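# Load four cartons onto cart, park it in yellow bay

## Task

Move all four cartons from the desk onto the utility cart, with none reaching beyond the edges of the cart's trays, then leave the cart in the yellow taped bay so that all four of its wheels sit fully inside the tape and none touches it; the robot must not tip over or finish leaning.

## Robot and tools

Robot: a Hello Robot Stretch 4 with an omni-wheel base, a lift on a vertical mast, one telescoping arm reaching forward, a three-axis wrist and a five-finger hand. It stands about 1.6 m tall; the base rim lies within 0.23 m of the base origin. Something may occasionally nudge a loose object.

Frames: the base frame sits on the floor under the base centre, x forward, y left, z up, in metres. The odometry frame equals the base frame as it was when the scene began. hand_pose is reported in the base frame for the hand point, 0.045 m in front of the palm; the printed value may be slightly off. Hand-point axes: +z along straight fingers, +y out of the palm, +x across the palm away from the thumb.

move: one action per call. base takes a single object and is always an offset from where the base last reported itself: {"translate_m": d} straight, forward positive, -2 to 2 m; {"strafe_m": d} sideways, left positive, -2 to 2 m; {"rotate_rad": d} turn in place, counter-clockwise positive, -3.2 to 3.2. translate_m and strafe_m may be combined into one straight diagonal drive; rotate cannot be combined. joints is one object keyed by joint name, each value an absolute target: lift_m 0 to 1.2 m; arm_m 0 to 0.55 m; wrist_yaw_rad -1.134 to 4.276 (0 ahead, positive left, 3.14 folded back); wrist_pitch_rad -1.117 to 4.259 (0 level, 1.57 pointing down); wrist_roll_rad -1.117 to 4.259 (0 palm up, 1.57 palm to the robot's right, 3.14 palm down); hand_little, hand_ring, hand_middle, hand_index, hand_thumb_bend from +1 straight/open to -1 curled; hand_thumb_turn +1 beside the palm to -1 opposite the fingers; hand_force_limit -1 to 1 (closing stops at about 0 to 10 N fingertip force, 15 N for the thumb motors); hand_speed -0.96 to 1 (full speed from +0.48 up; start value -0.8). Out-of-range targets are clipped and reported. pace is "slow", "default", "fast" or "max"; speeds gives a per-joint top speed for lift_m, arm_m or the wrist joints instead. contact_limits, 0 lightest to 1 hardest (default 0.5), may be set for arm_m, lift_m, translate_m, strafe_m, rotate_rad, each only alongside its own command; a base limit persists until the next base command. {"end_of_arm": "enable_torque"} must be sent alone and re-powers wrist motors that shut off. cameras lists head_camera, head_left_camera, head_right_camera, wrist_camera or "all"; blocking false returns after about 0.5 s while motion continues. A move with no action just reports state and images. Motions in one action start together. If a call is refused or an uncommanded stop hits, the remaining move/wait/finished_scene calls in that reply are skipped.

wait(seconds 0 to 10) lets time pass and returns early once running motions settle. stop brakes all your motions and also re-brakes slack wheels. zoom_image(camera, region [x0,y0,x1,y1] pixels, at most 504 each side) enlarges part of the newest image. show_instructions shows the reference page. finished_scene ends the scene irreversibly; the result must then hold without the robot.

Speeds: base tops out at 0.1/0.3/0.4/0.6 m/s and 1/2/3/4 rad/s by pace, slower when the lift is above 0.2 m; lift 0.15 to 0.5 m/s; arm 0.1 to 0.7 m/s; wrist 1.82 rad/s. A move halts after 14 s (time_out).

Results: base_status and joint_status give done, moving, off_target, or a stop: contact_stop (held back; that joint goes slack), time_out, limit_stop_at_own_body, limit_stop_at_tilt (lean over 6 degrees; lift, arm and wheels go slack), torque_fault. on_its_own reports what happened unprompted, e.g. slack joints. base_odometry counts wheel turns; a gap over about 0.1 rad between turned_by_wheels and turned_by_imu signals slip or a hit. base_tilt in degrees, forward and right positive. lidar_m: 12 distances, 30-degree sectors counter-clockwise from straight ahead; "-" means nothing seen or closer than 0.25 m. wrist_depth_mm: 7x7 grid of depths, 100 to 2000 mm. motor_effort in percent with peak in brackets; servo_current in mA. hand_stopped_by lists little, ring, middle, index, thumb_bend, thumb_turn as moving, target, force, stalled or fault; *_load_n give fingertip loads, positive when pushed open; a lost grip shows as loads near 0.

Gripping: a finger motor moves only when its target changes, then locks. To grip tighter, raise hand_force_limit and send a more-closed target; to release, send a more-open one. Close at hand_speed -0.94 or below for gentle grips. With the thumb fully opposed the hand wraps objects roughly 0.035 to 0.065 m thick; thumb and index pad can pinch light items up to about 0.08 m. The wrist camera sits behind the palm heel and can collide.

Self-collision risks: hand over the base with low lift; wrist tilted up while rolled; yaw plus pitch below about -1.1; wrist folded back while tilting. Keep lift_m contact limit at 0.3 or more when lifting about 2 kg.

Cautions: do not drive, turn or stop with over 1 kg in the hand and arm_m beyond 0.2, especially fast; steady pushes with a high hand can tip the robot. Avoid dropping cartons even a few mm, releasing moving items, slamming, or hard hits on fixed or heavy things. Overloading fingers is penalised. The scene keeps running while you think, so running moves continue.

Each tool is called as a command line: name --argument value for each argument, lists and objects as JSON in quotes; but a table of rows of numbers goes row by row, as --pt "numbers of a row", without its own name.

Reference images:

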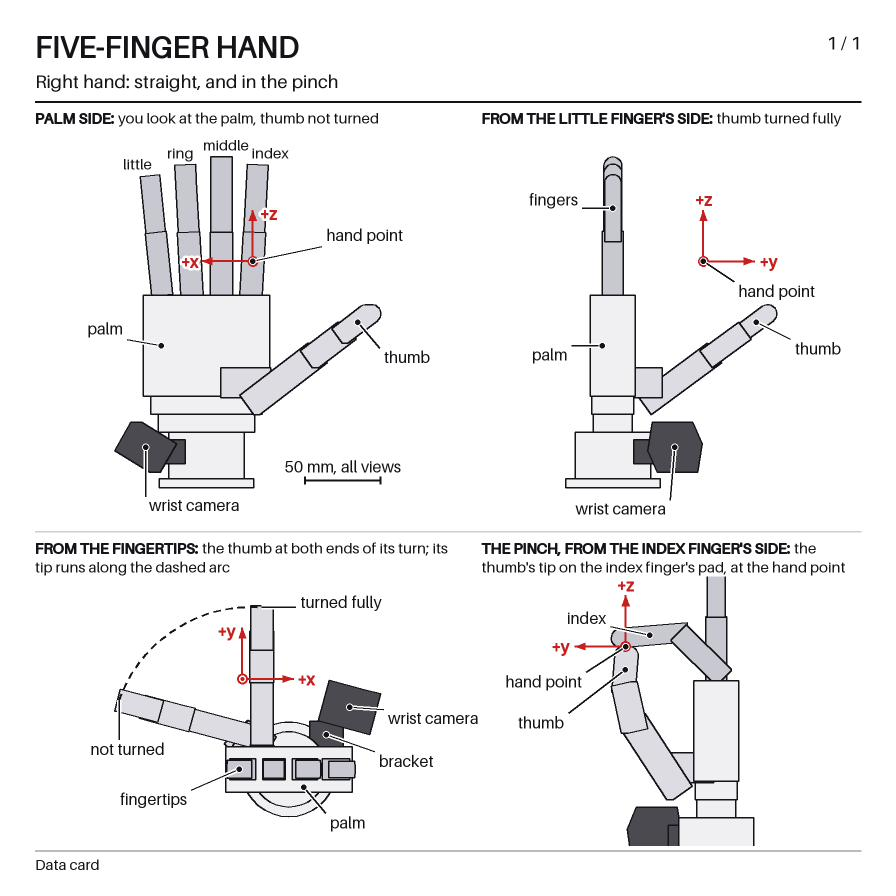

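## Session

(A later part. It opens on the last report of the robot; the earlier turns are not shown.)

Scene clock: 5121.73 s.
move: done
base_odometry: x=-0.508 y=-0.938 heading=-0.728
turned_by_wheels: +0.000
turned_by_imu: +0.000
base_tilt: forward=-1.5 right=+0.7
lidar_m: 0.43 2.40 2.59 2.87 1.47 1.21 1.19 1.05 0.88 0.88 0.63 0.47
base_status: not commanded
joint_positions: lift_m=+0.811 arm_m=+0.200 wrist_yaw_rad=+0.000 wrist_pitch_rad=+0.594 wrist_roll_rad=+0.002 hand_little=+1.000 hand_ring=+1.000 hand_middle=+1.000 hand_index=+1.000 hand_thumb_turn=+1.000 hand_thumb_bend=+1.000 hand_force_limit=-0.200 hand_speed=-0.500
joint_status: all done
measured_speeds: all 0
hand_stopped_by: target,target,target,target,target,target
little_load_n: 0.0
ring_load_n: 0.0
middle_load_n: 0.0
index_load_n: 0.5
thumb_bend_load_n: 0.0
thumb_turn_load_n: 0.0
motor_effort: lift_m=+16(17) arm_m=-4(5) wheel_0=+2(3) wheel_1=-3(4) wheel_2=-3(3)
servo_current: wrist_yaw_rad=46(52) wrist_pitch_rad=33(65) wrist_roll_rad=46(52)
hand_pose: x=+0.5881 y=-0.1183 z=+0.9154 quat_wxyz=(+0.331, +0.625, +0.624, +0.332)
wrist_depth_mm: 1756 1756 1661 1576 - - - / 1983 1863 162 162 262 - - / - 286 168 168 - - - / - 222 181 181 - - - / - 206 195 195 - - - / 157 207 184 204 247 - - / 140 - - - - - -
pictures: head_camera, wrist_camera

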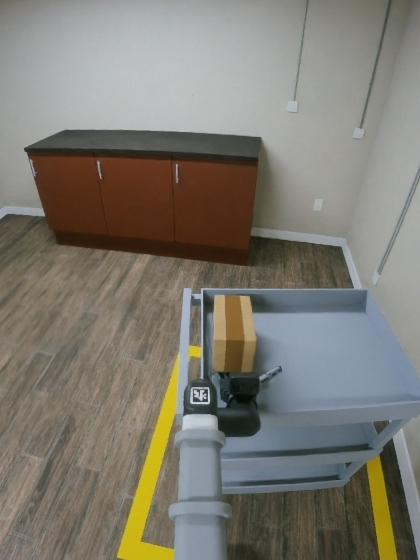

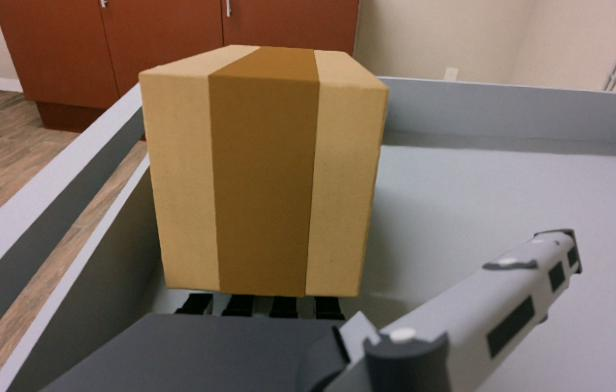

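move --joints '{"lift_m": 0.806, "arm_m": 0.19}' --speeds '{"lift_m": 0.01, "arm_m": 0.02}'

move --joints '{"arm_m": 0.16}' --speeds '{"arm_m": 0.03}' --cameras '["wrist_camera", "head_camera"]'

Scene clock: 5133.70 s.
move: done
base_odometry: x=-0.508 y=-0.938 heading=-0.728
turned_by_wheels: +0.000
turned_by_imu: -0.001
base_tilt: forward=-1.5 right=+0.8
lidar_m: 0.44 2.38 2.61 2.86 1.49 1.20 1.20 1.06 0.88 0.87 0.65 0.47
base_status: not commanded
joint_positions: lift_m=+0.806 arm_m=+0.190 wrist_yaw_rad=+0.000 wrist_pitch_rad=+0.594 wrist_roll_rad=+0.002 hand_little=+1.000 hand_ring=+1.000 hand_middle=+1.000 hand_index=+1.000 hand_thumb_turn=+1.000 hand_thumb_bend=+1.000 hand_force_limit=-0.200 hand_speed=-0.500
joint_status: all done
measured_speeds: all 0
hand_stopped_by: target,target,target,target,target,target
little_load_n: 0.0
ring_load_n: 0.0
middle_load_n: 0.5
index_load_n: 0.0
thumb_bend_load_n: 0.0
thumb_turn_load_n: 0.0
motor_effort: lift_m=+15(17) arm_m=-4(6) wheel_0=+3(3) wheel_1=-3(4) wheel_2=-3(3)
servo_current: wrist_yaw_rad=46(52) wrist_pitch_rad=46(59) wrist_roll_rad=33(59)
hand_pose: x=+0.5781 y=-0.1183 z=+0.9104 quat_wxyz=(+0.331, +0.625, +0.624, +0.332)
wrist_depth_mm: 1863 1708 1618 1576 - - - / 1983 1863 167 177 216 - - / - 239 173 173 - - - / - 220 187 187 - - - / 180 213 205 204 - - - / 151 206 185 211 248 - - / 140 - - - - - -
pictures: none

Scene clock: 5135.07 s.
move: done
base_odometry: x=-0.508 y=-0.938 heading=-0.728
turned_by_wheels: +0.000
turned_by_imu: +0.000
base_tilt: forward=-1.5 right=+0.7
lidar_m: 0.44 2.40 2.62 2.87 1.49 1.21 1.20 1.05 0.86 0.87 0.65 0.47
base_status: not commanded
joint_positions: lift_m=+0.806 arm_m=+0.160 wrist_yaw_rad=+0.000 wrist_pitch_rad=+0.594 wrist_roll_rad=+0.002 hand_little=+1.000 hand_ring=+1.000 hand_middle=+1.000 hand_index=+1.000 hand_thumb_turn=+1.000 hand_thumb_bend=+1.000 hand_force_limit=-0.200 hand_speed=-0.500
joint_status: all done
measured_speeds: all 0
hand_stopped_by: target,target,target,target,target,target
little_load_n: 0.0
ring_load_n: 0.0
middle_load_n: 0.0
index_load_n: 0.0
thumb_bend_load_n: 0.0
thumb_turn_load_n: 0.0
motor_effort: lift_m=+15(16) arm_m=-5(6) wheel_0=+3(3) wheel_1=-3(4) wheel_2=-3(3)
servo_current: wrist_yaw_rad=52(52) wrist_pitch_rad=46(72) wrist_roll_rad=33(65)
hand_pose: x=+0.5481 y=-0.1183 z=+0.9104 quat_wxyz=(+0.331, +0.625, +0.624, +0.332)
wrist_depth_mm: 1863 1708 1661 1576 - - - / 1983 1921 236 251 - - - / - 281 197 198 - - - / 237 242 216 216 - - - / - 222 242 241 - - - / 156 207 183 209 250 - - / 140 - - - - - -
pictures: head_camera, wrist_camera

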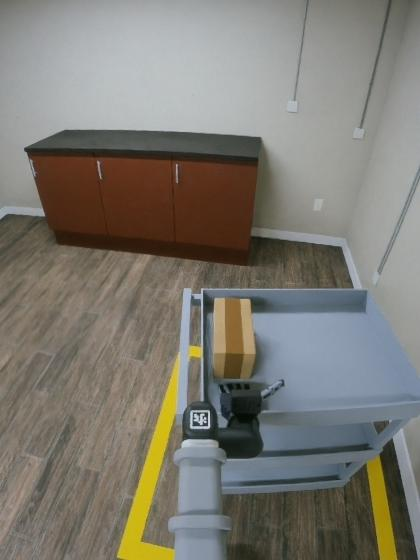

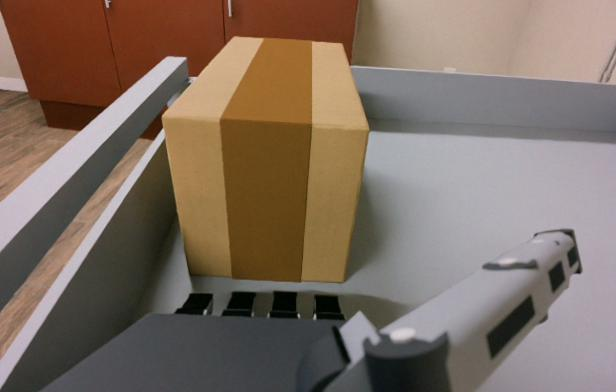

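zoom_image --camera "head_camera" --region '[165, 260, 420, 440]'

Scaled by 1.976 from the camera's image (finer frame: 600x800).

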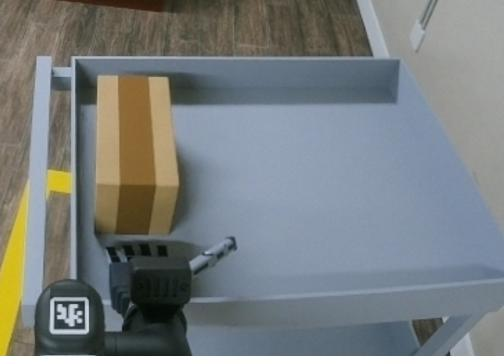

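move --joints '{"lift_m": 0.95, "arm_m": 0.1}'

move --base '{"translate_m": -0.12, "strafe_m": 0.5}' --cameras '["head_camera"]'

Scene clock: 5193.60 s.
move: done
base_odometry: x=-0.508 y=-0.938 heading=-0.728
turned_by_wheels: +0.000
turned_by_imu: -0.002
base_tilt: forward=-1.5 right=+0.7
lidar_m: 0.44 2.37 2.60 2.88 1.50 1.20 1.19 1.07 0.87 0.87 0.64 0.46
base_status: not commanded
joint_positions: lift_m=+0.950 arm_m=+0.100 wrist_yaw_rad=+0.000 wrist_pitch_rad=+0.594 wrist_roll_rad=+0.002 hand_little=+1.000 hand_ring=+1.000 hand_middle=+1.000 hand_index=+1.000 hand_thumb_turn=+1.000 hand_thumb_bend=+1.000 hand_force_limit=-0.200 hand_speed=-0.500
joint_status: all done
measured_speeds: all 0
hand_stopped_by: target,target,target,target,target,target
little_load_n: 0.0
ring_load_n: 0.0
middle_load_n: 0.0
index_load_n: 0.0
thumb_bend_load_n: 0.0
thumb_turn_load_n: 0.0
motor_effort: lift_m=+26(31) arm_m=-5(6) wheel_0=+3(3) wheel_1=-3(4) wheel_2=-3(4)
servo_current: wrist_yaw_rad=39(59) wrist_pitch_rad=39(65) wrist_roll_rad=59(59)
hand_pose: x=+0.4881 y=-0.1183 z=+1.0536 quat_wxyz=(+0.331, +0.625, +0.624, +0.332)
wrist_depth_mm: 1921 1756 1756 1661 - - - / - 1921 1921 1808 - - - / - - - 1983 - - - / 1921 1921 424 392 - - - / 1537 1499 336 332 - - - / 1336 349 176 185 - - - / 1160 - - - - - -
pictures: none

Scene clock: 5196.73 s.
move: done
base_odometry: x=-0.265 y=-0.485 heading=-0.728
turned_by_wheels: +0.000
turned_by_imu: -0.004
base_tilt: forward=-1.5 right=+0.8
lidar_m: 2.36 2.66 2.18 2.41 1.23 1.01 0.99 1.14 1.34 1.33 0.81 0.71
base_status: done
joint_positions: lift_m=+0.950 arm_m=+0.100 wrist_yaw_rad=+0.000 wrist_pitch_rad=+0.594 wrist_roll_rad=+0.002 hand_little=+1.000 hand_ring=+1.000 hand_middle=+1.000 hand_index=+1.000 hand_thumb_turn=+1.000 hand_thumb_bend=+1.000 hand_force_limit=-0.200 hand_speed=-0.500
joint_status: not commanded
measured_speeds: all 0
hand_stopped_by: target,target,target,target,target,target
little_load_n: 0.0
ring_load_n: 0.0
middle_load_n: 0.0
index_load_n: 0.0
thumb_bend_load_n: 0.0
thumb_turn_load_n: 0.0
motor_effort: lift_m=+26(26) arm_m=-4(5) wheel_0=-2(12) wheel_1=+1(10) wheel_2=+4(8)
servo_current: wrist_yaw_rad=46(59) wrist_pitch_rad=52(78) wrist_roll_rad=46(65)
hand_pose: x=+0.4881 y=-0.1183 z=+1.0536 quat_wxyz=(+0.331, +0.625, +0.624, +0.332)
wrist_depth_mm: - - 1983 1863 1808 - - / - - - - 1983 - - / - - - - - - 609 / 1863 1921 1983 - - - 525 / 1499 1537 1618 1618 1708 1708 - / 1308 1336 184 186 1464 - - / 1182 - - - - - -

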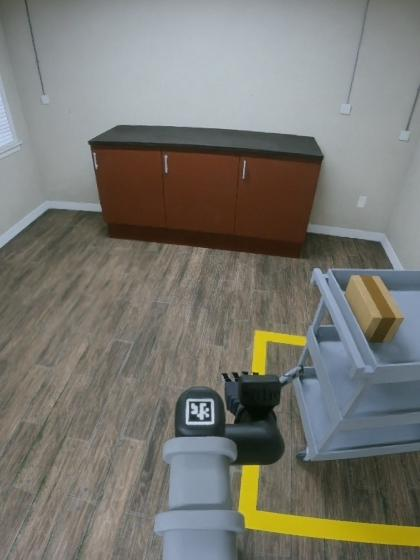

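move --base '{"rotate_rad": 2.934}' --joints '{"lift_m": 1.0, "wrist_pitch_rad": 1.571, "wrist_roll_rad": 3.142, "wrist_yaw_rad": -0.89}'

move --base '{"translate_m": 0.62, "strafe_m": -0.397}' --joints '{"arm_m": 0.5}' --cameras '["wrist_camera", "head_camera"]'

Scene clock: 5252.20 s.
move: done
base_odometry: x=-0.265 y=-0.485 heading=+2.205
turned_by_wheels: +2.933
turned_by_imu: +2.950
base_tilt: forward=-1.5 right=+0.7
lidar_m: 0.99 1.02 1.40 1.34 1.11 0.71 0.95 2.44 2.27 2.17 2.48 1.07
base_status: done
joint_positions: lift_m=+1.000 arm_m=+0.100 wrist_yaw_rad=-0.888 wrist_pitch_rad=+1.569 wrist_roll_rad=+3.140 hand_little=+1.000 hand_ring=+1.000 hand_middle=+1.000 hand_index=+1.000 hand_thumb_turn=+1.000 hand_thumb_bend=+1.000 hand_force_limit=-0.200 hand_speed=-0.500
joint_status: all done
measured_speeds: all 0
hand_stopped_by: target,target,target,target,target,target
little_load_n: 0.0
ring_load_n: 0.0
middle_load_n: 0.0
index_load_n: 0.0
thumb_bend_load_n: 0.0
thumb_turn_load_n: 0.0
motor_effort: lift_m=+26(30) arm_m=-5(5) wheel_0=-3(10) wheel_1=-4(9) wheel_2=-2(11)
servo_current: wrist_yaw_rad=46(104) wrist_pitch_rad=39(98) wrist_roll_rad=33(98)
hand_pose: x=+0.1892 y=+0.0107 z=+0.9562 quat_wxyz=(+0.000, +0.336, -0.942, +0.001)
wrist_depth_mm: 1098 1098 1118 1138 1138 1138 1160 / 1098 1118 1098 1138 1138 1138 1160 / 1098 1098 904 904 1138 1138 1160 / 1078 1078 891 917 1118 1138 1160 / 1078 1078 1118 1098 1118 1118 - / 1060 1060 184 187 1118 - - / 1078 - - - - - -
pictures: none

Scene clock: 5256.00 s.
move: done
base_odometry: x=-0.312 y=+0.249 heading=+2.205
turned_by_wheels: +0.000
turned_by_imu: +0.002
base_tilt: forward=-1.5 right=+0.7
lidar_m: 0.41 0.42 0.56 1.74 1.82 1.45 3.00 3.00 2.03 1.99 0.64 0.45
base_status: done
joint_positions: lift_m=+1.000 arm_m=+0.500 wrist_yaw_rad=-0.889 wrist_pitch_rad=+1.569 wrist_roll_rad=+3.140 hand_little=+1.000 hand_ring=+1.000 hand_middle=+1.000 hand_index=+1.000 hand_thumb_turn=+1.000 hand_thumb_bend=+1.000 hand_force_limit=-0.200 hand_speed=-0.500
joint_status: all done
measured_speeds: all 0
hand_stopped_by: target,target,target,target,target,target
little_load_n: -0.5
ring_load_n: 0.0
middle_load_n: 0.0
index_load_n: 0.0
thumb_bend_load_n: 0.0
thumb_turn_load_n: 0.0
motor_effort: lift_m=+26(26) arm_m=+4(6) wheel_0=+1(12) wheel_1=-4(8) wheel_2=-3(13)
servo_current: wrist_yaw_rad=46(52) wrist_pitch_rad=52(78) wrist_roll_rad=46(59)
hand_pose: x=+0.5891 y=+0.0107 z=+0.9562 quat_wxyz=(+0.000, +0.335, -0.942, +0.001)
wrist_depth_mm: 904 904 1118 - - - - / 1078 878 917 - - - - / 1078 917 - - - - - / 1078 1098 - - - - - / 1060 - - - - - - / 1060 - 130 163 - - - / - - - - - - -
pictures: head_camera, wrist_camera

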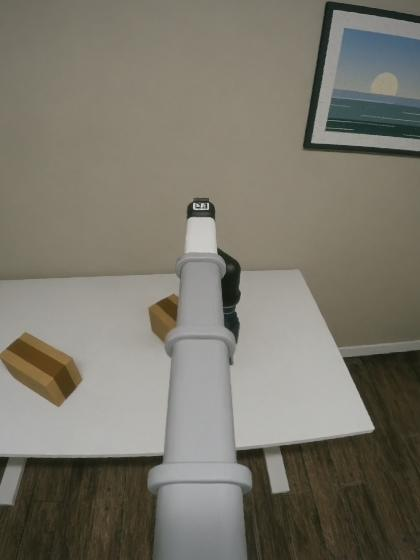

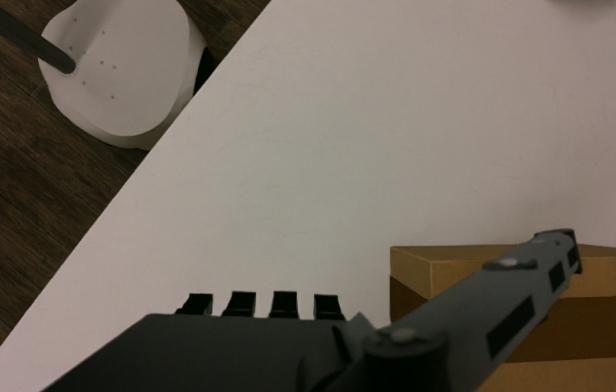

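move --base '{"translate_m": 0.112, "strafe_m": -0.036}' --joints '{"arm_m": 0.55}' --pace "slow" --contact_limits '{"translate_m": 0.2}' --cameras '["wrist_camera"]'

Scene clock: 5277.53 s.
move: done
base_odometry: x=-0.350 y=+0.361 heading=+2.205
turned_by_wheels: +0.000
turned_by_imu: -0.002
base_tilt: forward=-1.5 right=+0.7
lidar_m: 0.29 0.31 0.42 1.02 1.85 1.56 3.13 2.54 2.04 1.93 0.48 0.31
base_status: done
joint_positions: lift_m=+1.000 arm_m=+0.549 wrist_yaw_rad=-0.889 wrist_pitch_rad=+1.569 wrist_roll_rad=+3.140 hand_little=+1.000 hand_ring=+1.000 hand_middle=+1.000 hand_index=+1.000 hand_thumb_turn=+1.000 hand_thumb_bend=+1.000 hand_force_limit=-0.200 hand_speed=-0.500
joint_status: all done
measured_speeds: all 0
hand_stopped_by: target,target,target,target,target,target
little_load_n: 0.0
ring_load_n: 0.0
middle_load_n: 0.0
index_load_n: 0.0
thumb_bend_load_n: 0.0
thumb_turn_load_n: 0.0
motor_effort: lift_m=+26(26) arm_m=+5(6) wheel_0=+4(9) wheel_1=+4(7) wheel_2=-4(9)
servo_current: wrist_yaw_rad=59(59) wrist_pitch_rad=65(65) wrist_roll_rad=39(65)
contact_limits: translate_m 0.2
hand_pose: x=+0.6384 y=+0.0107 z=+0.9562 quat_wxyz=(+0.000, +0.335, -0.942, +0.001)
wrist_depth_mm: 878 - - - - - - / - - - - - - - / - - - 274 277 281 282 / - - - - 276 278 - / - - - - - - - / - - 130 163 - - - / - - - - - - -

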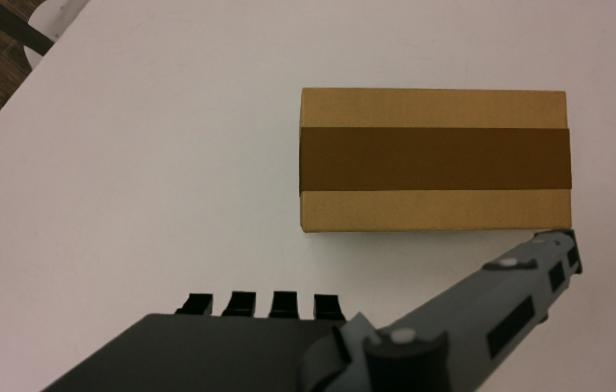

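move --joints '{"lift_m": 0.874}'

move --base '{"translate_m": -0.042, "strafe_m": 0.065}' --pace "slow" --cameras '["wrist_camera"]'

Scene clock: 5289.40 s.
move: done
base_odometry: x=-0.350 y=+0.361 heading=+2.205
turned_by_wheels: +0.000
turned_by_imu: -0.002
base_tilt: forward=-1.4 right=+0.7
lidar_m: 0.30 0.32 0.43 1.02 1.85 1.56 3.11 2.52 2.06 1.94 0.46 0.31
base_status: not commanded
joint_positions: lift_m=+0.874 arm_m=+0.549 wrist_yaw_rad=-0.889 wrist_pitch_rad=+1.569 wrist_roll_rad=+3.140 hand_little=+1.000 hand_ring=+1.000 hand_middle=+1.000 hand_index=+1.000 hand_thumb_turn=+1.000 hand_thumb_bend=+1.000 hand_force_limit=-0.200 hand_speed=-0.500
joint_status: all done
measured_speeds: all 0
hand_stopped_by: target,target,target,target,target,target
little_load_n: 0.0
ring_load_n: 0.0
middle_load_n: 0.0
index_load_n: 0.0
thumb_bend_load_n: 0.0
thumb_turn_load_n: 0.0
motor_effort: lift_m=+14(23) arm_m=+5(5) wheel_0=+4(4) wheel_1=+4(4) wheel_2=-4(5)
servo_current: wrist_yaw_rad=46(52) wrist_pitch_rad=39(59) wrist_roll_rad=33(52)
contact_limits: translate_m 0.2
hand_pose: x=+0.6384 y=+0.0107 z=+0.8312 quat_wxyz=(+0.000, +0.335, -0.942, +0.001)
wrist_depth_mm: - - - 151 153 154 156 / - - - 151 151 153 154 / - - - 149 150 152 153 / - - - 148 150 151 - / - - - - 149 - - / - - 130 163 - - - / - - - - - - -
pictures: none

Scene clock: 5291.43 s.
move: done
base_odometry: x=-0.377 y=+0.288 heading=+2.205
turned_by_wheels: +0.000
turned_by_imu: -0.003
base_tilt: forward=-1.5 right=+0.7
lidar_m: 0.33 0.35 0.47 1.71 1.79 1.47 3.07 2.58 2.08 2.01 0.53 0.37
base_status: done
joint_positions: lift_m=+0.874 arm_m=+0.549 wrist_yaw_rad=-0.889 wrist_pitch_rad=+1.569 wrist_roll_rad=+3.140 hand_little=+1.000 hand_ring=+1.000 hand_middle=+1.000 hand_index=+1.000 hand_thumb_turn=+1.000 hand_thumb_bend=+1.000 hand_force_limit=-0.200 hand_speed=-0.500
joint_status: not commanded
measured_speeds: all 0
hand_stopped_by: target,target,target,target,target,target
little_load_n: 0.0
ring_load_n: 0.0
middle_load_n: 0.5
index_load_n: 0.0
thumb_bend_load_n: 0.0
thumb_turn_load_n: 0.0
motor_effort: lift_m=+14(15) arm_m=+4(5) wheel_0=-4(10) wheel_1=+3(8) wheel_2=+3(8)
servo_current: wrist_yaw_rad=46(52) wrist_pitch_rad=46(65) wrist_roll_rad=46(59)
hand_pose: x=+0.6384 y=+0.0107 z=+0.8312 quat_wxyz=(+0.000, +0.335, -0.942, +0.001)
wrist_depth_mm: - - - - - - - / - - - - 151 152 - / - - - - 150 152 153 / - - - 148 149 150 151 / - - - 147 148 150 - / - - 130 147 147 - - / - - - - - - -

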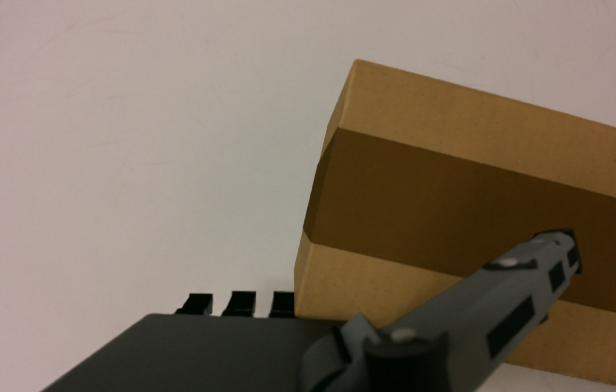

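move --base '{"translate_m": -0.032, "strafe_m": 0.06}' --pace "slow" --cameras '["wrist_camera"]'

Scene clock: 5306.97 s.
move: done
base_odometry: x=-0.406 y=+0.227 heading=+2.206
turned_by_wheels: +0.000
turned_by_imu: +0.001
base_tilt: forward=-1.5 right=+0.8
lidar_m: 0.36 0.38 0.50 1.66 1.74 1.45 3.04 3.10 2.10 2.08 0.57 0.39
base_status: done
joint_positions: lift_m=+0.874 arm_m=+0.549 wrist_yaw_rad=-0.889 wrist_pitch_rad=+1.569 wrist_roll_rad=+3.140 hand_little=+1.000 hand_ring=+1.000 hand_middle=+1.000 hand_index=+1.000 hand_thumb_turn=+1.000 hand_thumb_bend=+1.000 hand_force_limit=-0.200 hand_speed=-0.500
joint_status: not commanded
measured_speeds: all 0
hand_stopped_by: target,target,target,target,target,target
little_load_n: 0.0
ring_load_n: 0.0
middle_load_n: 0.0
index_load_n: 0.0
thumb_bend_load_n: 0.0
thumb_turn_load_n: 0.0
motor_effort: lift_m=+14(15) arm_m=+4(4) wheel_0=-3(9) wheel_1=+4(6) wheel_2=+4(7)
servo_current: wrist_yaw_rad=46(52) wrist_pitch_rad=26(59) wrist_roll_rad=52(59)
hand_pose: x=+0.6384 y=+0.0107 z=+0.8312 quat_wxyz=(+0.000, +0.335, -0.942, +0.001)
wrist_depth_mm: - - - - - - - / - - - - - - - / - - - - 151 152 - / - - - - 149 151 - / - - - 148 148 150 - / - - 130 147 147 - - / - - - - - - -

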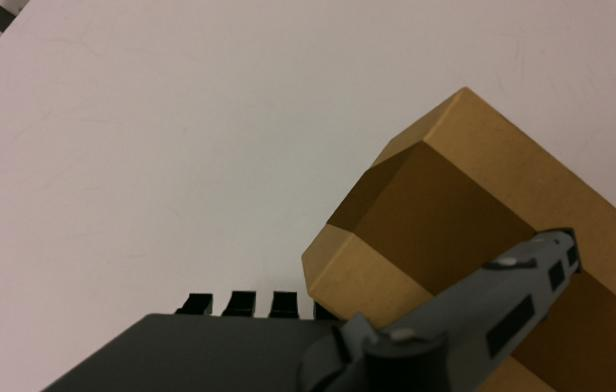

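move --joints '{"lift_m": 1.0}'

move --base '{"translate_m": 0.085, "strafe_m": 0.124}' --joints '{"wrist_yaw_rad": 0.0, "wrist_pitch_rad": 1.25}' --cameras '["wrist_camera", "head_camera"]'

Scene clock: 5338.83 s.
move: done
base_odometry: x=-0.406 y=+0.227 heading=+2.206
turned_by_wheels: +0.000
turned_by_imu: -0.002
base_tilt: forward=-1.5 right=+0.8
lidar_m: 0.36 0.38 0.49 1.66 1.72 1.45 3.04 3.11 2.12 2.07 0.57 0.40
base_status: not commanded
joint_positions: lift_m=+1.000 arm_m=+0.549 wrist_yaw_rad=-0.889 wrist_pitch_rad=+1.569 wrist_roll_rad=+3.140 hand_little=+1.000 hand_ring=+1.000 hand_middle=+1.000 hand_index=+1.000 hand_thumb_turn=+1.000 hand_thumb_bend=+1.000 hand_force_limit=-0.200 hand_speed=-0.500
joint_status: all done
measured_speeds: all 0
hand_stopped_by: target,target,target,target,target,target
little_load_n: 0.0
ring_load_n: 0.0
middle_load_n: 0.0
index_load_n: 0.0
thumb_bend_load_n: 0.0
thumb_turn_load_n: 0.0
motor_effort: lift_m=+26(31) arm_m=+4(4) wheel_0=-3(4) wheel_1=+4(5) wheel_2=+4(5)
servo_current: wrist_yaw_rad=46(52) wrist_pitch_rad=39(59) wrist_roll_rad=52(59)
hand_pose: x=+0.6384 y=+0.0107 z=+0.9562 quat_wxyz=(+0.000, +0.335, -0.942, +0.001)
wrist_depth_mm: 904 891 - - - - - / 891 - - - - - - / 1078 - - - - - - / - - - - 276 - - / - - - - 273 276 - / - - 130 163 - - - / - - - - - - -
pictures: none

Scene clock: 5340.67 s.
move: done
base_odometry: x=-0.556 y=+0.222 heading=+2.205
turned_by_wheels: +0.000
turned_by_imu: -0.002
base_tilt: forward=-1.5 right=+0.7
lidar_m: 0.27 0.28 0.36 1.54 1.60 1.47 1.76 3.19 2.26 2.19 0.43 0.30
base_status: done
joint_positions: lift_m=+1.000 arm_m=+0.549 wrist_yaw_rad=-0.001 wrist_pitch_rad=+1.253 wrist_roll_rad=+3.140 hand_little=+1.000 hand_ring=+1.000 hand_middle=+1.000 hand_index=+1.000 hand_thumb_turn=+1.000 hand_thumb_bend=+1.000 hand_force_limit=-0.200 hand_speed=-0.500
joint_status: all done
measured_speeds: all 0
hand_stopped_by: target,target,target,target,target,target
little_load_n: 0.0
ring_load_n: 0.0
middle_load_n: 0.0
index_load_n: 0.0
thumb_bend_load_n: 0.0
thumb_turn_load_n: 0.0
motor_effort: lift_m=+26(26) arm_m=+4(4) wheel_0=-1(12) wheel_1=+2(12) wheel_2=-4(11)
servo_current: wrist_yaw_rad=46(85) wrist_pitch_rad=39(104) wrist_roll_rad=46(59)
hand_pose: x=+0.7320 y=-0.0567 z=+0.9486 quat_wxyz=(-0.112, +0.698, -0.698, +0.112)
wrist_depth_mm: - - 239 240 - - - / - - 249 249 - - - / - - 256 256 - - - / - - 266 266 - - - / - - - - - - - / - - 127 162 - - - / - - - - - - -
pictures: head_camera, wrist_camera

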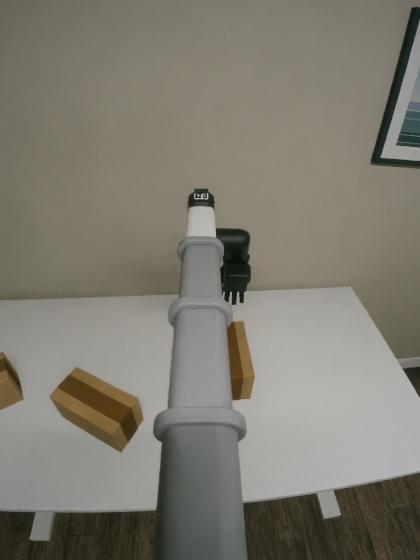

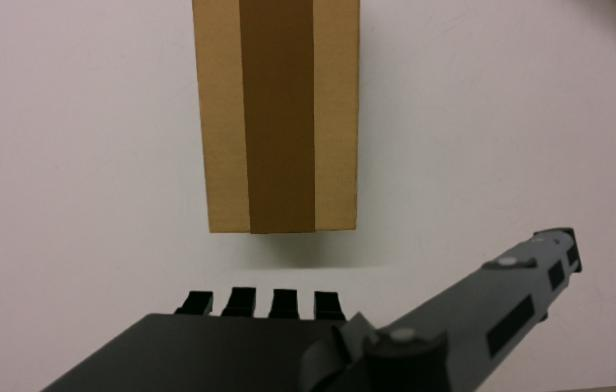

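move --base '{"translate_m": 0.022}' --pace "slow" --contact_limits '{"translate_m": 0.2}'

move --joints '{"lift_m": 0.885}' --cameras '["wrist_camera"]'

move --base '{"translate_m": -0.1}' --pace "slow" --cameras '["wrist_camera", "head_camera"]'

Scene clock: 5365.97 s.
move: done
base_odometry: x=-0.569 y=+0.240 heading=+2.205
turned_by_wheels: +0.000
turned_by_imu: -0.002
base_tilt: forward=-1.5 right=+0.8
lidar_m: 0.25 0.26 0.35 0.80 1.59 1.51 1.72 3.22 2.27 2.18 0.41 0.27
base_status: done
joint_positions: lift_m=+1.000 arm_m=+0.549 wrist_yaw_rad=-0.001 wrist_pitch_rad=+1.253 wrist_roll_rad=+3.140 hand_little=+1.000 hand_ring=+1.000 hand_middle=+1.000 hand_index=+1.000 hand_thumb_turn=+1.000 hand_thumb_bend=+1.000 hand_force_limit=-0.200 hand_speed=-0.500
joint_status: not commanded
measured_speeds: all 0
hand_stopped_by: target,target,target,target,target,target
little_load_n: 0.0
ring_load_n: 0.0
middle_load_n: 0.0
index_load_n: 0.0
thumb_bend_load_n: -0.5
thumb_turn_load_n: 0.0
motor_effort: lift_m=+26(26) arm_m=+4(4) wheel_0=+4(6) wheel_1=+3(8) wheel_2=-5(8)
servo_current: wrist_yaw_rad=46(52) wrist_pitch_rad=46(72) wrist_roll_rad=52(59)
contact_limits: translate_m 0.2
hand_pose: x=+0.7320 y=-0.0567 z=+0.9486 quat_wxyz=(-0.112, +0.698, -0.698, +0.112)
wrist_depth_mm: - - 239 240 - - - / - - 247 249 - - - / - - 256 257 - - - / - - - 264 - - - / - - - - - - - / - - 127 162 - - - / - - - - - - -
pictures: none

Scene clock: 5367.50 s.
move: done
base_odometry: x=-0.569 y=+0.240 heading=+2.205
turned_by_wheels: +0.000
turned_by_imu: -0.001
base_tilt: forward=-1.5 right=+0.7
lidar_m: 0.25 0.26 0.35 0.82 1.59 1.51 1.74 3.22 2.27 2.18 0.40 0.28
base_status: not commanded
joint_positions: lift_m=+0.886 arm_m=+0.549 wrist_yaw_rad=-0.001 wrist_pitch_rad=+1.253 wrist_roll_rad=+3.140 hand_little=+1.000 hand_ring=+1.000 hand_middle=+1.000 hand_index=+1.000 hand_thumb_turn=+1.000 hand_thumb_bend=+1.000 hand_force_limit=-0.200 hand_speed=-0.500
joint_status: all done
measured_speeds: all 0
hand_stopped_by: target,target,target,target,target,target
little_load_n: 0.0
ring_load_n: 0.0
middle_load_n: 0.0
index_load_n: 0.0
thumb_bend_load_n: 0.0
thumb_turn_load_n: 0.0
motor_effort: lift_m=+14(24) arm_m=+4(4) wheel_0=+4(4) wheel_1=+3(3) wheel_2=-5(6)
servo_current: wrist_yaw_rad=46(52) wrist_pitch_rad=52(65) wrist_roll_rad=33(59)
contact_limits: translate_m 0.2
hand_pose: x=+0.7320 y=-0.0567 z=+0.8345 quat_wxyz=(-0.112, +0.698, -0.698, +0.112)
wrist_depth_mm: - 133 133 134 135 - - / - 137 138 139 141 - - / - 143 143 144 144 - - / - 148 148 150 151 - - / - - 154 155 156 - - / - - 128 162 - - - / - - - - - - -

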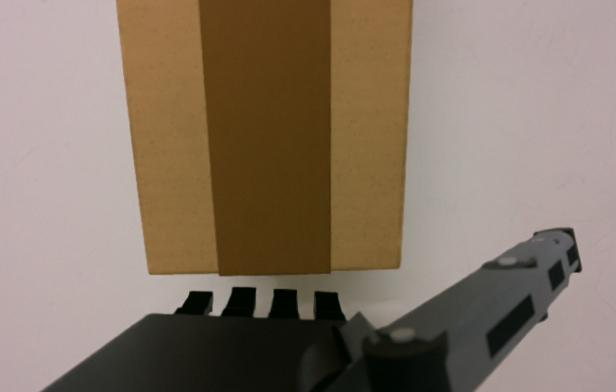

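Scene clock: 5369.80 s.
move: done
base_odometry: x=-0.510 y=+0.159 heading=+2.205
turned_by_wheels: +0.000
turned_by_imu: -0.001
base_tilt: forward=-1.4 right=+0.8
lidar_m: 0.34 0.36 0.47 1.53 1.60 1.41 1.63 3.12 2.21 2.19 0.55 0.37
base_status: done
joint_positions: lift_m=+0.886 arm_m=+0.549 wrist_yaw_rad=-0.001 wrist_pitch_rad=+1.251 wrist_roll_rad=+3.140 hand_little=+1.000 hand_ring=+1.000 hand_middle=+1.000 hand_index=+1.000 hand_thumb_turn=+1.000 hand_thumb_bend=+1.000 hand_force_limit=-0.200 hand_speed=-0.500
joint_status: not commanded
measured_speeds: all 0
hand_stopped_by: target,target,target,target,target,target
little_load_n: 0.0
ring_load_n: 0.0
middle_load_n: 0.0
index_load_n: 0.0
thumb_bend_load_n: 0.0
thumb_turn_load_n: 0.0
motor_effort: lift_m=+14(14) arm_m=+4(4) wheel_0=-4(7) wheel_1=-5(7) wheel_2=+5(10)
servo_current: wrist_yaw_rad=46(52) wrist_pitch_rad=65(65) wrist_roll_rad=26(65)
hand_pose: x=+0.7326 y=-0.0567 z=+0.8346 quat_wxyz=(-0.112, +0.699, -0.698, +0.113)
wrist_depth_mm: - 131 132 132 134 - - / - 135 137 138 140 - - / - 143 143 143 143 - - / - 150 148 150 151 - - / - - 155 156 158 - - / - - 159 162 - - - / - - - - - - -
pictures: head_camera, wrist_camera

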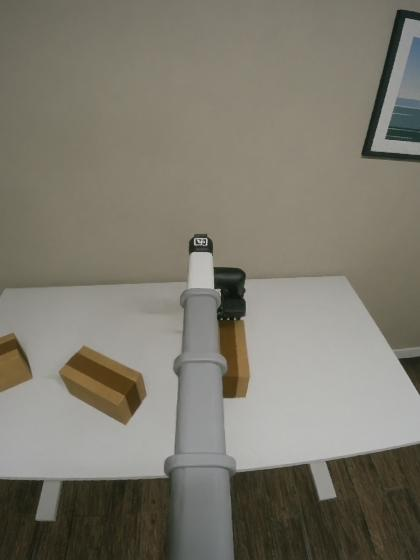

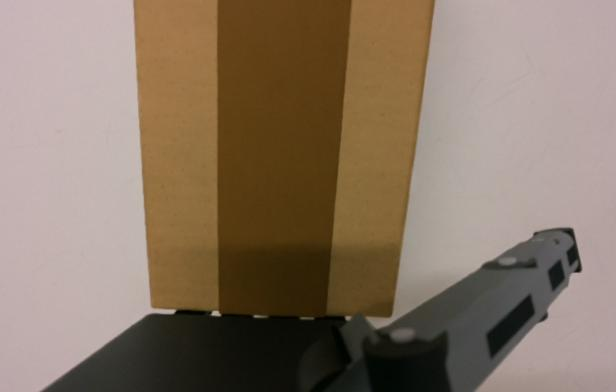

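move --base '{"translate_m": -0.2}' --pace "slow" --cameras '["wrist_camera", "head_camera"]'

Scene clock: 5384.57 s.
move: done
base_odometry: x=-0.392 y=-0.002 heading=+2.205
turned_by_wheels: +0.000
turned_by_imu: -0.002
base_tilt: forward=-1.4 right=+0.7
lidar_m: 0.54 0.57 0.75 1.52 1.58 1.22 2.85 2.89 2.15 2.21 0.85 0.59
base_status: done
joint_positions: lift_m=+0.886 arm_m=+0.549 wrist_yaw_rad=-0.001 wrist_pitch_rad=+1.251 wrist_roll_rad=+3.140 hand_little=+1.000 hand_ring=+1.000 hand_middle=+1.000 hand_index=+1.000 hand_thumb_turn=+1.000 hand_thumb_bend=+1.000 hand_force_limit=-0.200 hand_speed=-0.500
joint_status: not commanded
measured_speeds: all 0
hand_stopped_by: target,target,target,target,target,target
little_load_n: 0.0
ring_load_n: 0.0
middle_load_n: 0.0
index_load_n: 0.0
thumb_bend_load_n: 0.0
thumb_turn_load_n: 0.0
motor_effort: lift_m=+14(14) arm_m=+4(4) wheel_0=-4(8) wheel_1=-4(8) wheel_2=+4(10)
servo_current: wrist_yaw_rad=52(59) wrist_pitch_rad=72(78) wrist_roll_rad=46(59)
hand_pose: x=+0.7326 y=-0.0567 z=+0.8346 quat_wxyz=(-0.112, +0.699, -0.698, +0.113)
wrist_depth_mm: - 131 132 132 134 - - / - 135 137 138 140 - - / - 143 142 144 143 - - / - 149 149 150 151 - - / - - 156 156 158 - - / - - 160 162 - - - / - - - - - - -
pictures: head_camera, wrist_camera

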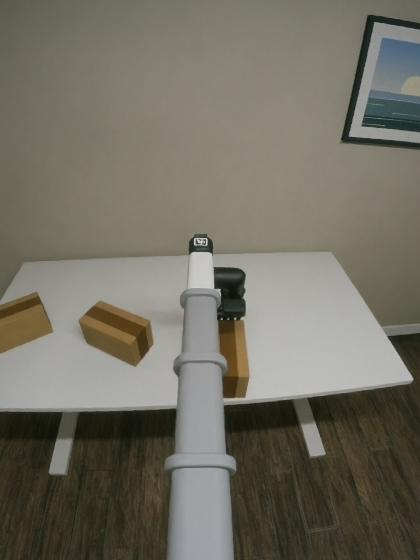

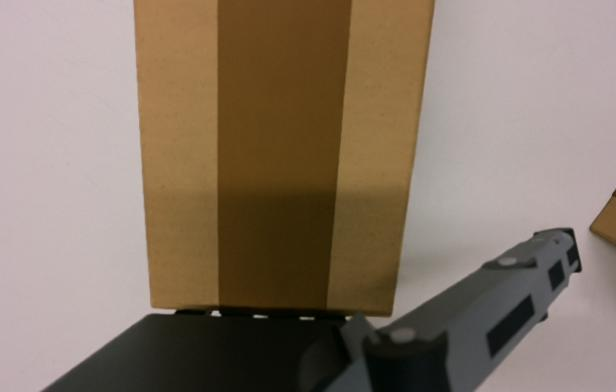

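move --base '{"translate_m": -0.085}' --pace "slow"

move --base '{"translate_m": 0.012}'

move --joints '{"lift_m": 1.0}'

move --joints '{"wrist_pitch_rad": 1.571}' --base '{"translate_m": 0.07}'

move --joints '{"lift_m": 0.868}' --cameras '["wrist_camera", "head_camera"]'

Scene clock: 5408.87 s.
move: done
base_odometry: x=-0.342 y=-0.070 heading=+2.205
turned_by_wheels: +0.000
turned_by_imu: -0.002
base_tilt: forward=-1.4 right=+0.8
lidar_m: 0.56 0.65 0.86 1.52 1.59 1.13 1.47 2.83 2.12 2.22 1.01 0.67
base_status: done
joint_positions: lift_m=+0.886 arm_m=+0.549 wrist_yaw_rad=-0.001 wrist_pitch_rad=+1.251 wrist_roll_rad=+3.140 hand_little=+1.000 hand_ring=+1.000 hand_middle=+1.000 hand_index=+1.000 hand_thumb_turn=+1.000 hand_thumb_bend=+1.000 hand_force_limit=-0.200 hand_speed=-0.500
joint_status: not commanded
measured_speeds: all 0
hand_stopped_by: target,target,target,target,target,target
little_load_n: 0.0
ring_load_n: 0.5
middle_load_n: 0.0
index_load_n: 0.0
thumb_bend_load_n: 0.0
thumb_turn_load_n: 0.0
motor_effort: lift_m=+14(14) arm_m=+4(4) wheel_0=-6(8) wheel_1=-4(8) wheel_2=+7(10)
servo_current: wrist_yaw_rad=52(65) wrist_pitch_rad=33(65) wrist_roll_rad=33(65)
hand_pose: x=+0.7326 y=-0.0567 z=+0.8346 quat_wxyz=(-0.112, +0.699, -0.698, +0.113)
wrist_depth_mm: 878 133 132 132 134 - - / - 136 137 138 140 - - / - 143 142 143 143 - - / - 150 149 150 151 - - / - - 155 156 158 - - / - - 159 162 - - - / - - - - - - -
pictures: none

Scene clock: 5409.60 s.
move: done
base_odometry: x=-0.349 y=-0.060 heading=+2.205
turned_by_wheels: +0.000
turned_by_imu: +0.000
base_tilt: forward=-1.5 right=+0.7
lidar_m: 0.56 0.64 0.84 1.52 1.58 1.13 1.45 2.83 2.11 2.21 0.98 0.68
base_status: done
joint_positions: lift_m=+0.885 arm_m=+0.549 wrist_yaw_rad=-0.001 wrist_pitch_rad=+1.251 wrist_roll_rad=+3.140 hand_little=+1.000 hand_ring=+1.000 hand_middle=+1.000 hand_index=+1.000 hand_thumb_turn=+1.000 hand_thumb_bend=+1.000 hand_force_limit=-0.200 hand_speed=-0.500
joint_status: not commanded
measured_speeds: all 0
hand_stopped_by: target,target,target,target,target,target
little_load_n: 0.0
ring_load_n: 0.0
middle_load_n: 0.0
index_load_n: 0.0
thumb_bend_load_n: 0.0
thumb_turn_load_n: 0.0
motor_effort: lift_m=+14(14) arm_m=+4(4) wheel_0=+3(6) wheel_1=+3(8) wheel_2=-3(11)
servo_current: wrist_yaw_rad=46(59) wrist_pitch_rad=39(65) wrist_roll_rad=26(65)
hand_pose: x=+0.7326 y=-0.0567 z=+0.8346 quat_wxyz=(-0.112, +0.699, -0.698, +0.113)
wrist_depth_mm: 904 135 133 134 135 - - / - 137 138 139 140 - - / - 143 143 144 144 - - / - 149 149 149 151 - - / - 155 154 155 157 - - / - - 157 160 - - - / - - - - - - -
pictures: none

Scene clock: 5411.13 s.
move: done
base_odometry: x=-0.349 y=-0.060 heading=+2.205
turned_by_wheels: +0.000
turned_by_imu: -0.001
base_tilt: forward=-1.5 right=+0.7
lidar_m: 0.55 0.64 0.84 1.50 1.60 1.17 1.46 2.82 2.11 2.20 0.97 0.67
base_status: not commanded
joint_positions: lift_m=+0.999 arm_m=+0.549 wrist_yaw_rad=-0.001 wrist_pitch_rad=+1.251 wrist_roll_rad=+3.140 hand_little=+1.000 hand_ring=+1.000 hand_middle=+1.000 hand_index=+1.000 hand_thumb_turn=+1.000 hand_thumb_bend=+1.000 hand_force_limit=-0.200 hand_speed=-0.500
joint_status: all done
measured_speeds: all 0
hand_stopped_by: target,target,target,target,target,target
little_load_n: 0.0
ring_load_n: 0.0
middle_load_n: 0.0
index_load_n: 0.0
thumb_bend_load_n: 0.0
thumb_turn_load_n: 0.0
motor_effort: lift_m=+26(31) arm_m=+4(4) wheel_0=+3(4) wheel_1=+3(3) wheel_2=-3(3)
servo_current: wrist_yaw_rad=46(52) wrist_pitch_rad=33(72) wrist_roll_rad=46(59)
hand_pose: x=+0.7326 y=-0.0567 z=+0.9486 quat_wxyz=(-0.112, +0.699, -0.698, +0.113)
wrist_depth_mm: 1008 991 242 239 1025 1025 1042 / - - 247 247 - - - / - - 255 256 - - - / - - 265 266 - - 370 / - - - - - - - / - - 128 162 - - - / - - - - - - -
pictures: none

Scene clock: 5412.47 s.
move: done
base_odometry: x=-0.390 y=-0.004 heading=+2.205
turned_by_wheels: +0.000
turned_by_imu: -0.001
base_tilt: forward=-1.5 right=+0.7
lidar_m: 0.48 0.56 0.76 1.51 1.58 1.22 2.84 2.91 2.14 2.21 0.85 0.60
base_status: done
joint_positions: lift_m=+0.999 arm_m=+0.549 wrist_yaw_rad=+0.000 wrist_pitch_rad=+1.569 wrist_roll_rad=+3.140 hand_little=+1.000 hand_ring=+1.000 hand_middle=+1.000 hand_index=+1.000 hand_thumb_turn=+1.000 hand_thumb_bend=+1.000 hand_force_limit=-0.200 hand_speed=-0.500
joint_status: all done
measured_speeds: all 0
hand_stopped_by: target,target,target,target,target,target
little_load_n: 0.0
ring_load_n: 0.0
middle_load_n: 0.0
index_load_n: 0.0
thumb_bend_load_n: 0.0
thumb_turn_load_n: 0.0
motor_effort: lift_m=+26(27) arm_m=-3(4) wheel_0=+1(8) wheel_1=+4(8) wheel_2=-3(12)
servo_current: wrist_yaw_rad=52(59) wrist_pitch_rad=39(78) wrist_roll_rad=46(59)
hand_pose: x=+0.6603 y=-0.0567 z=+0.9562 quat_wxyz=(-0.001, +0.708, -0.707, +0.001)
wrist_depth_mm: 1118 1098 1118 277 1160 1138 1160 / 1078 1098 1118 276 1118 1182 1138 / - - 273 273 - - - / - - 271 271 - - - / - - - 271 - - - / - - 130 163 - - - / - - - - - - -
pictures: none

Scene clock: 5414.07 s.
move: done
base_odometry: x=-0.390 y=-0.004 heading=+2.205
turned_by_wheels: +0.000
turned_by_imu: -0.001
base_tilt: forward=-1.5 right=+0.7
lidar_m: 0.48 0.55 0.74 1.52 1.58 1.22 2.84 2.91 2.15 2.19 0.85 0.59
base_status: not commanded
joint_positions: lift_m=+0.868 arm_m=+0.549 wrist_yaw_rad=+0.000 wrist_pitch_rad=+1.569 wrist_roll_rad=+3.140 hand_little=+1.000 hand_ring=+1.000 hand_middle=+1.000 hand_index=+1.000 hand_thumb_turn=+1.000 hand_thumb_bend=+1.000 hand_force_limit=-0.200 hand_speed=-0.500
joint_status: all done
measured_speeds: all 0
hand_stopped_by: target,target,target,target,target,target
little_load_n: 0.0
ring_load_n: 0.0
middle_load_n: 0.0
index_load_n: 0.0
thumb_bend_load_n: 0.0
thumb_turn_load_n: 0.0
motor_effort: lift_m=+14(26) arm_m=-3(3) wheel_0=+1(1) wheel_1=+4(4) wheel_2=-3(4)
servo_current: wrist_yaw_rad=39(59) wrist_pitch_rad=59(59) wrist_roll_rad=33(52)
hand_pose: x=+0.6603 y=-0.0567 z=+0.8252 quat_wxyz=(-0.001, +0.708, -0.707, +0.001)
wrist_depth_mm: 976 991 143 144 146 1025 1025 / 976 142 142 143 145 - - / - 140 141 142 144 - - / - 139 140 141 143 - - / - 138 139 140 142 - - / - 137 138 139 - - - / - - - - - - -
pictures: head_camera, wrist_camera

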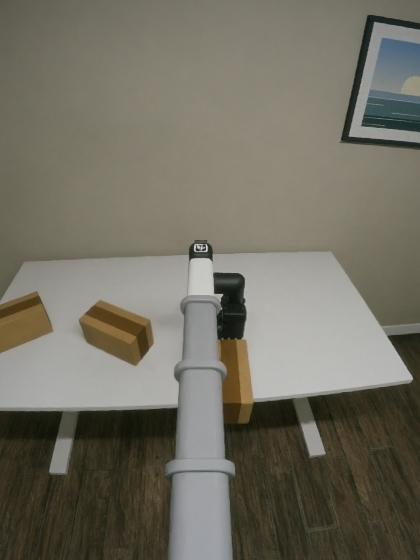

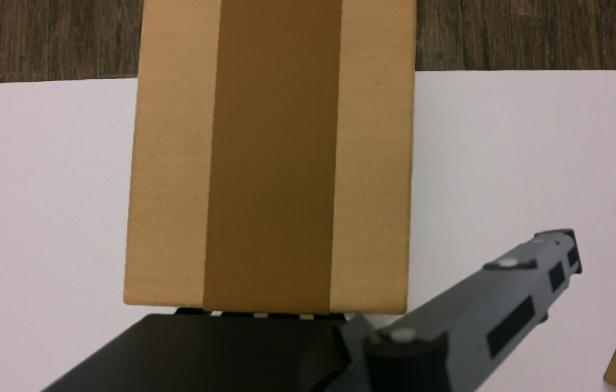

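move --base '{"translate_m": -0.03}' --pace "slow" --cameras '["wrist_camera"]'

Scene clock: 5422.63 s.
move: done
base_odometry: x=-0.373 y=-0.028 heading=+2.205
turned_by_wheels: +0.000
turned_by_imu: -0.002
base_tilt: forward=-1.4 right=+0.7
lidar_m: 0.49 0.59 0.78 1.51 1.59 1.20 1.51 2.89 2.11 2.21 0.92 0.62
base_status: done
joint_positions: lift_m=+0.868 arm_m=+0.549 wrist_yaw_rad=+0.000 wrist_pitch_rad=+1.569 wrist_roll_rad=+3.140 hand_little=+1.000 hand_ring=+1.000 hand_middle=+1.000 hand_index=+1.000 hand_thumb_turn=+1.000 hand_thumb_bend=+1.000 hand_force_limit=-0.200 hand_speed=-0.500
joint_status: not commanded
measured_speeds: all 0
hand_stopped_by: target,target,target,target,target,target
little_load_n: 0.0
ring_load_n: 0.0
middle_load_n: 0.0
index_load_n: 0.0
thumb_bend_load_n: 0.0
thumb_turn_load_n: 0.0
motor_effort: lift_m=+14(15) arm_m=-3(3) wheel_0=-5(7) wheel_1=-4(8) wheel_2=+4(9)
servo_current: wrist_yaw_rad=39(59) wrist_pitch_rad=59(59) wrist_roll_rad=33(59)
hand_pose: x=+0.6603 y=-0.0567 z=+0.8252 quat_wxyz=(-0.001, +0.708, -0.707, +0.001)
wrist_depth_mm: 976 960 143 144 146 1025 1025 / 960 976 142 143 145 1008 1042 / - 140 141 142 144 - - / - 139 140 141 143 - - / - 138 138 140 142 - - / - 137 138 140 - - - / - - - - - - -

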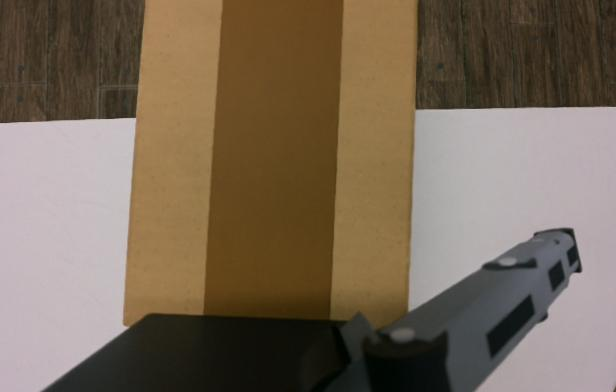

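move --joints '{"lift_m": 1.0}'

move --base '{"translate_m": -0.3, "strafe_m": 0.01}' --joints '{"arm_m": 0.2}'

move --joints '{"wrist_pitch_rad": 0.0, "wrist_roll_rad": 0.0, "lift_m": 0.53, "wrist_yaw_rad": 0.0}' --pace "fast" --cameras '["wrist_camera", "head_camera"]'

Scene clock: 5439.87 s.
move: done
base_odometry: x=-0.373 y=-0.028 heading=+2.205
turned_by_wheels: +0.000
turned_by_imu: -0.002
base_tilt: forward=-1.5 right=+0.7
lidar_m: 0.49 0.59 0.77 1.49 1.59 1.21 1.49 2.87 2.12 2.21 0.92 0.64
base_status: not commanded
joint_positions: lift_m=+1.000 arm_m=+0.549 wrist_yaw_rad=+0.000 wrist_pitch_rad=+1.569 wrist_roll_rad=+3.140 hand_little=+1.000 hand_ring=+1.000 hand_middle=+1.000 hand_index=+1.000 hand_thumb_turn=+1.000 hand_thumb_bend=+1.000 hand_force_limit=-0.200 hand_speed=-0.500
joint_status: all done
measured_speeds: all 0
hand_stopped_by: target,target,target,target,target,target
little_load_n: 0.0
ring_load_n: 0.0
middle_load_n: 0.0
index_load_n: 0.0
thumb_bend_load_n: 0.0
thumb_turn_load_n: 0.0
motor_effort: lift_m=+26(29) arm_m=-2(3) wheel_0=-5(5) wheel_1=-4(4) wheel_2=+4(5)
servo_current: wrist_yaw_rad=39(52) wrist_pitch_rad=65(72) wrist_roll_rad=65(65)
hand_pose: x=+0.6603 y=-0.0567 z=+0.9562 quat_wxyz=(-0.001, +0.708, -0.707, +0.001)
wrist_depth_mm: 1098 1098 1118 278 1138 1182 1182 / 1098 1118 1098 276 1138 1138 1160 / 1078 1098 273 274 1138 1138 1160 / - - 271 271 - - - / - - - 271 - - - / - - 130 163 - - - / - - - - - - -
pictures: none

Scene clock: 5442.33 s.
move: done
base_odometry: x=-0.203 y=-0.276 heading=+2.205
turned_by_wheels: +0.000
turned_by_imu: -0.001
base_tilt: forward=-1.5 right=+0.7
lidar_m: 0.80 0.89 1.59 1.51 1.25 0.91 2.50 2.59 2.07 2.04 2.29 0.94
base_status: done
joint_positions: lift_m=+1.000 arm_m=+0.200 wrist_yaw_rad=+0.000 wrist_pitch_rad=+1.569 wrist_roll_rad=+3.140 hand_little=+1.000 hand_ring=+1.000 hand_middle=+1.000 hand_index=+1.000 hand_thumb_turn=+1.000 hand_thumb_bend=+1.000 hand_force_limit=-0.200 hand_speed=-0.500
joint_status: all done
measured_speeds: all 0
hand_stopped_by: target,target,target,target,target,target
little_load_n: 0.0
ring_load_n: 0.0
middle_load_n: 0.0
index_load_n: 0.0
thumb_bend_load_n: 0.0
thumb_turn_load_n: 0.0
motor_effort: lift_m=+26(26) arm_m=-4(7) wheel_0=-2(9) wheel_1=-4(9) wheel_2=+4(13)
servo_current: wrist_yaw_rad=46(52) wrist_pitch_rad=46(72) wrist_roll_rad=33(65)
hand_pose: x=+0.3111 y=-0.0567 z=+0.9562 quat_wxyz=(-0.001, +0.708, -0.707, +0.001)
wrist_depth_mm: 1118 1098 1118 917 1160 1138 1160 / 1098 1098 1118 904 946 1160 1160 / 1078 1098 1118 904 1118 1118 1160 / 1078 1078 1098 1098 1138 1160 1138 / 1078 1060 1098 1138 1138 1138 - / 1060 1060 196 187 1098 - - / 1060 - - - - - -
pictures: none

Scene clock: 5444.63 s.
move: done
base_odometry: x=-0.203 y=-0.276 heading=+2.205
turned_by_wheels: +0.000
turned_by_imu: +0.000
base_tilt: forward=-1.5 right=+0.7
lidar_m: 0.78 0.91 1.59 1.52 1.27 0.90 2.52 2.59 2.05 2.05 2.30 0.93
base_status: not commanded
joint_positions: lift_m=+0.530 arm_m=+0.200 wrist_yaw_rad=+0.000 wrist_pitch_rad=+0.010 wrist_roll_rad=+0.003 hand_little=+1.000 hand_ring=+1.000 hand_middle=+1.000 hand_index=+1.000 hand_thumb_turn=+1.000 hand_thumb_bend=+1.000 hand_force_limit=-0.200 hand_speed=-0.500
joint_status: all done
measured_speeds: all 0
hand_stopped_by: target,target,target,target,target,target
little_load_n: 0.0
ring_load_n: 0.0
middle_load_n: 0.0
index_load_n: 0.0
thumb_bend_load_n: 0.0
thumb_turn_load_n: 0.0
motor_effort: lift_m=+14(25) arm_m=+3(4) wheel_0=-2(3) wheel_1=-3(4) wheel_2=+3(4)
servo_current: wrist_yaw_rad=39(65) wrist_pitch_rad=65(215) wrist_roll_rad=65(104)
hand_pose: x=+0.5928 y=-0.1185 z=+0.7667 quat_wxyz=(+0.497, +0.503, +0.502, +0.498)
wrist_depth_mm: - - - - - 1281 1336 / - - - - - - - / 597 597 359 362 - - - / 603 603 359 364 - - - / - - - - - - - / - - 130 163 - - - / - - - - - - -
pictures: head_camera, wrist_camera

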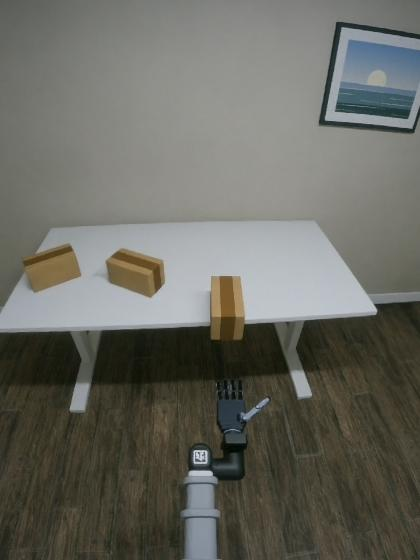

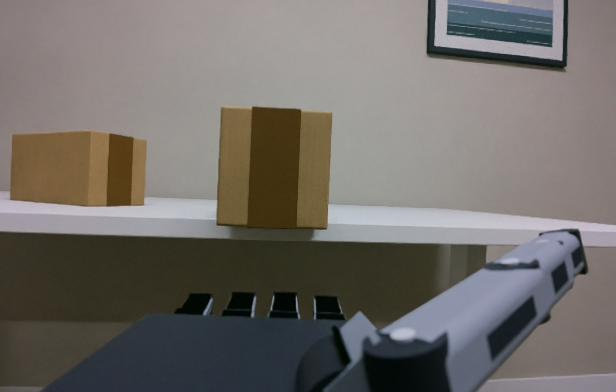

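move --cameras '["wrist_camera", "head_camera"]'

Scene clock: 5495.03 s.
base_odometry: x=-0.203 y=-0.276 heading=+2.205
turned_by_wheels: +0.000
turned_by_imu: -0.001
base_tilt: forward=-1.5 right=+0.7
lidar_m: 0.80 0.90 1.58 1.52 1.28 0.90 2.52 2.58 2.07 2.05 2.29 0.94
base_status: not commanded
joint_positions: lift_m=+0.530 arm_m=+0.200 wrist_yaw_rad=+0.000 wrist_pitch_rad=+0.010 wrist_roll_rad=+0.003 hand_little=+1.000 hand_ring=+1.000 hand_middle=+1.000 hand_index=+1.000 hand_thumb_turn=+1.000 hand_thumb_bend=+1.000 hand_force_limit=-0.200 hand_speed=-0.500
joint_status: all done
measured_speeds: all 0
hand_stopped_by: target,target,target,target,target,target
little_load_n: 0.0
ring_load_n: 0.0
middle_load_n: 0.0
index_load_n: 0.0
thumb_bend_load_n: 0.0
thumb_turn_load_n: 0.0
motor_effort: lift_m=+14(25) arm_m=+3(4) wheel_0=-2(3) wheel_1=-3(4) wheel_2=+3(4)
servo_current: wrist_yaw_rad=46(65) wrist_pitch_rad=59(215) wrist_roll_rad=39(104)
hand_pose: x=+0.5928 y=-0.1185 z=+0.7667 quat_wxyz=(+0.497, +0.503, +0.502, +0.498) (m; base frame)
wrist_depth_mm: - - - - - 1336 1336 / - - - - - - - / 597 603 359 362 - - - / 597 603 359 362 - - - / - - - - - - - / - - 130 163 - - - / - - - - - - -
pictures: head_camera, wrist_camera

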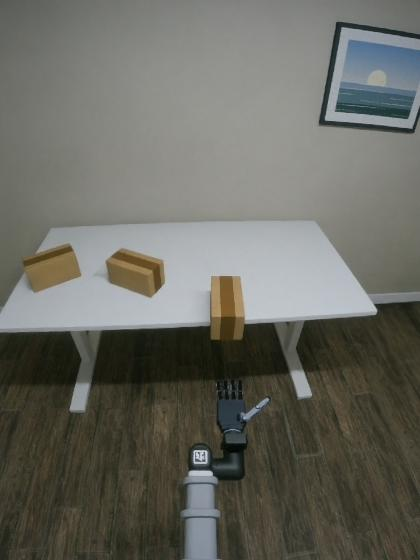

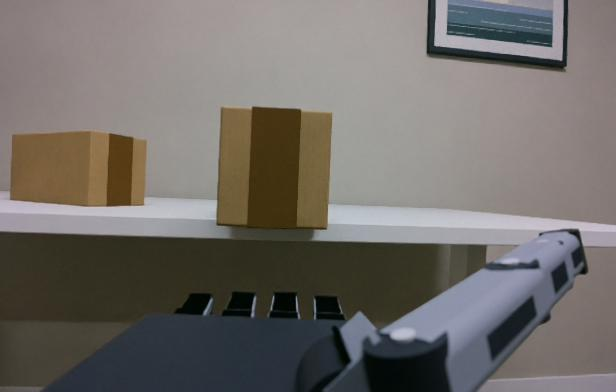

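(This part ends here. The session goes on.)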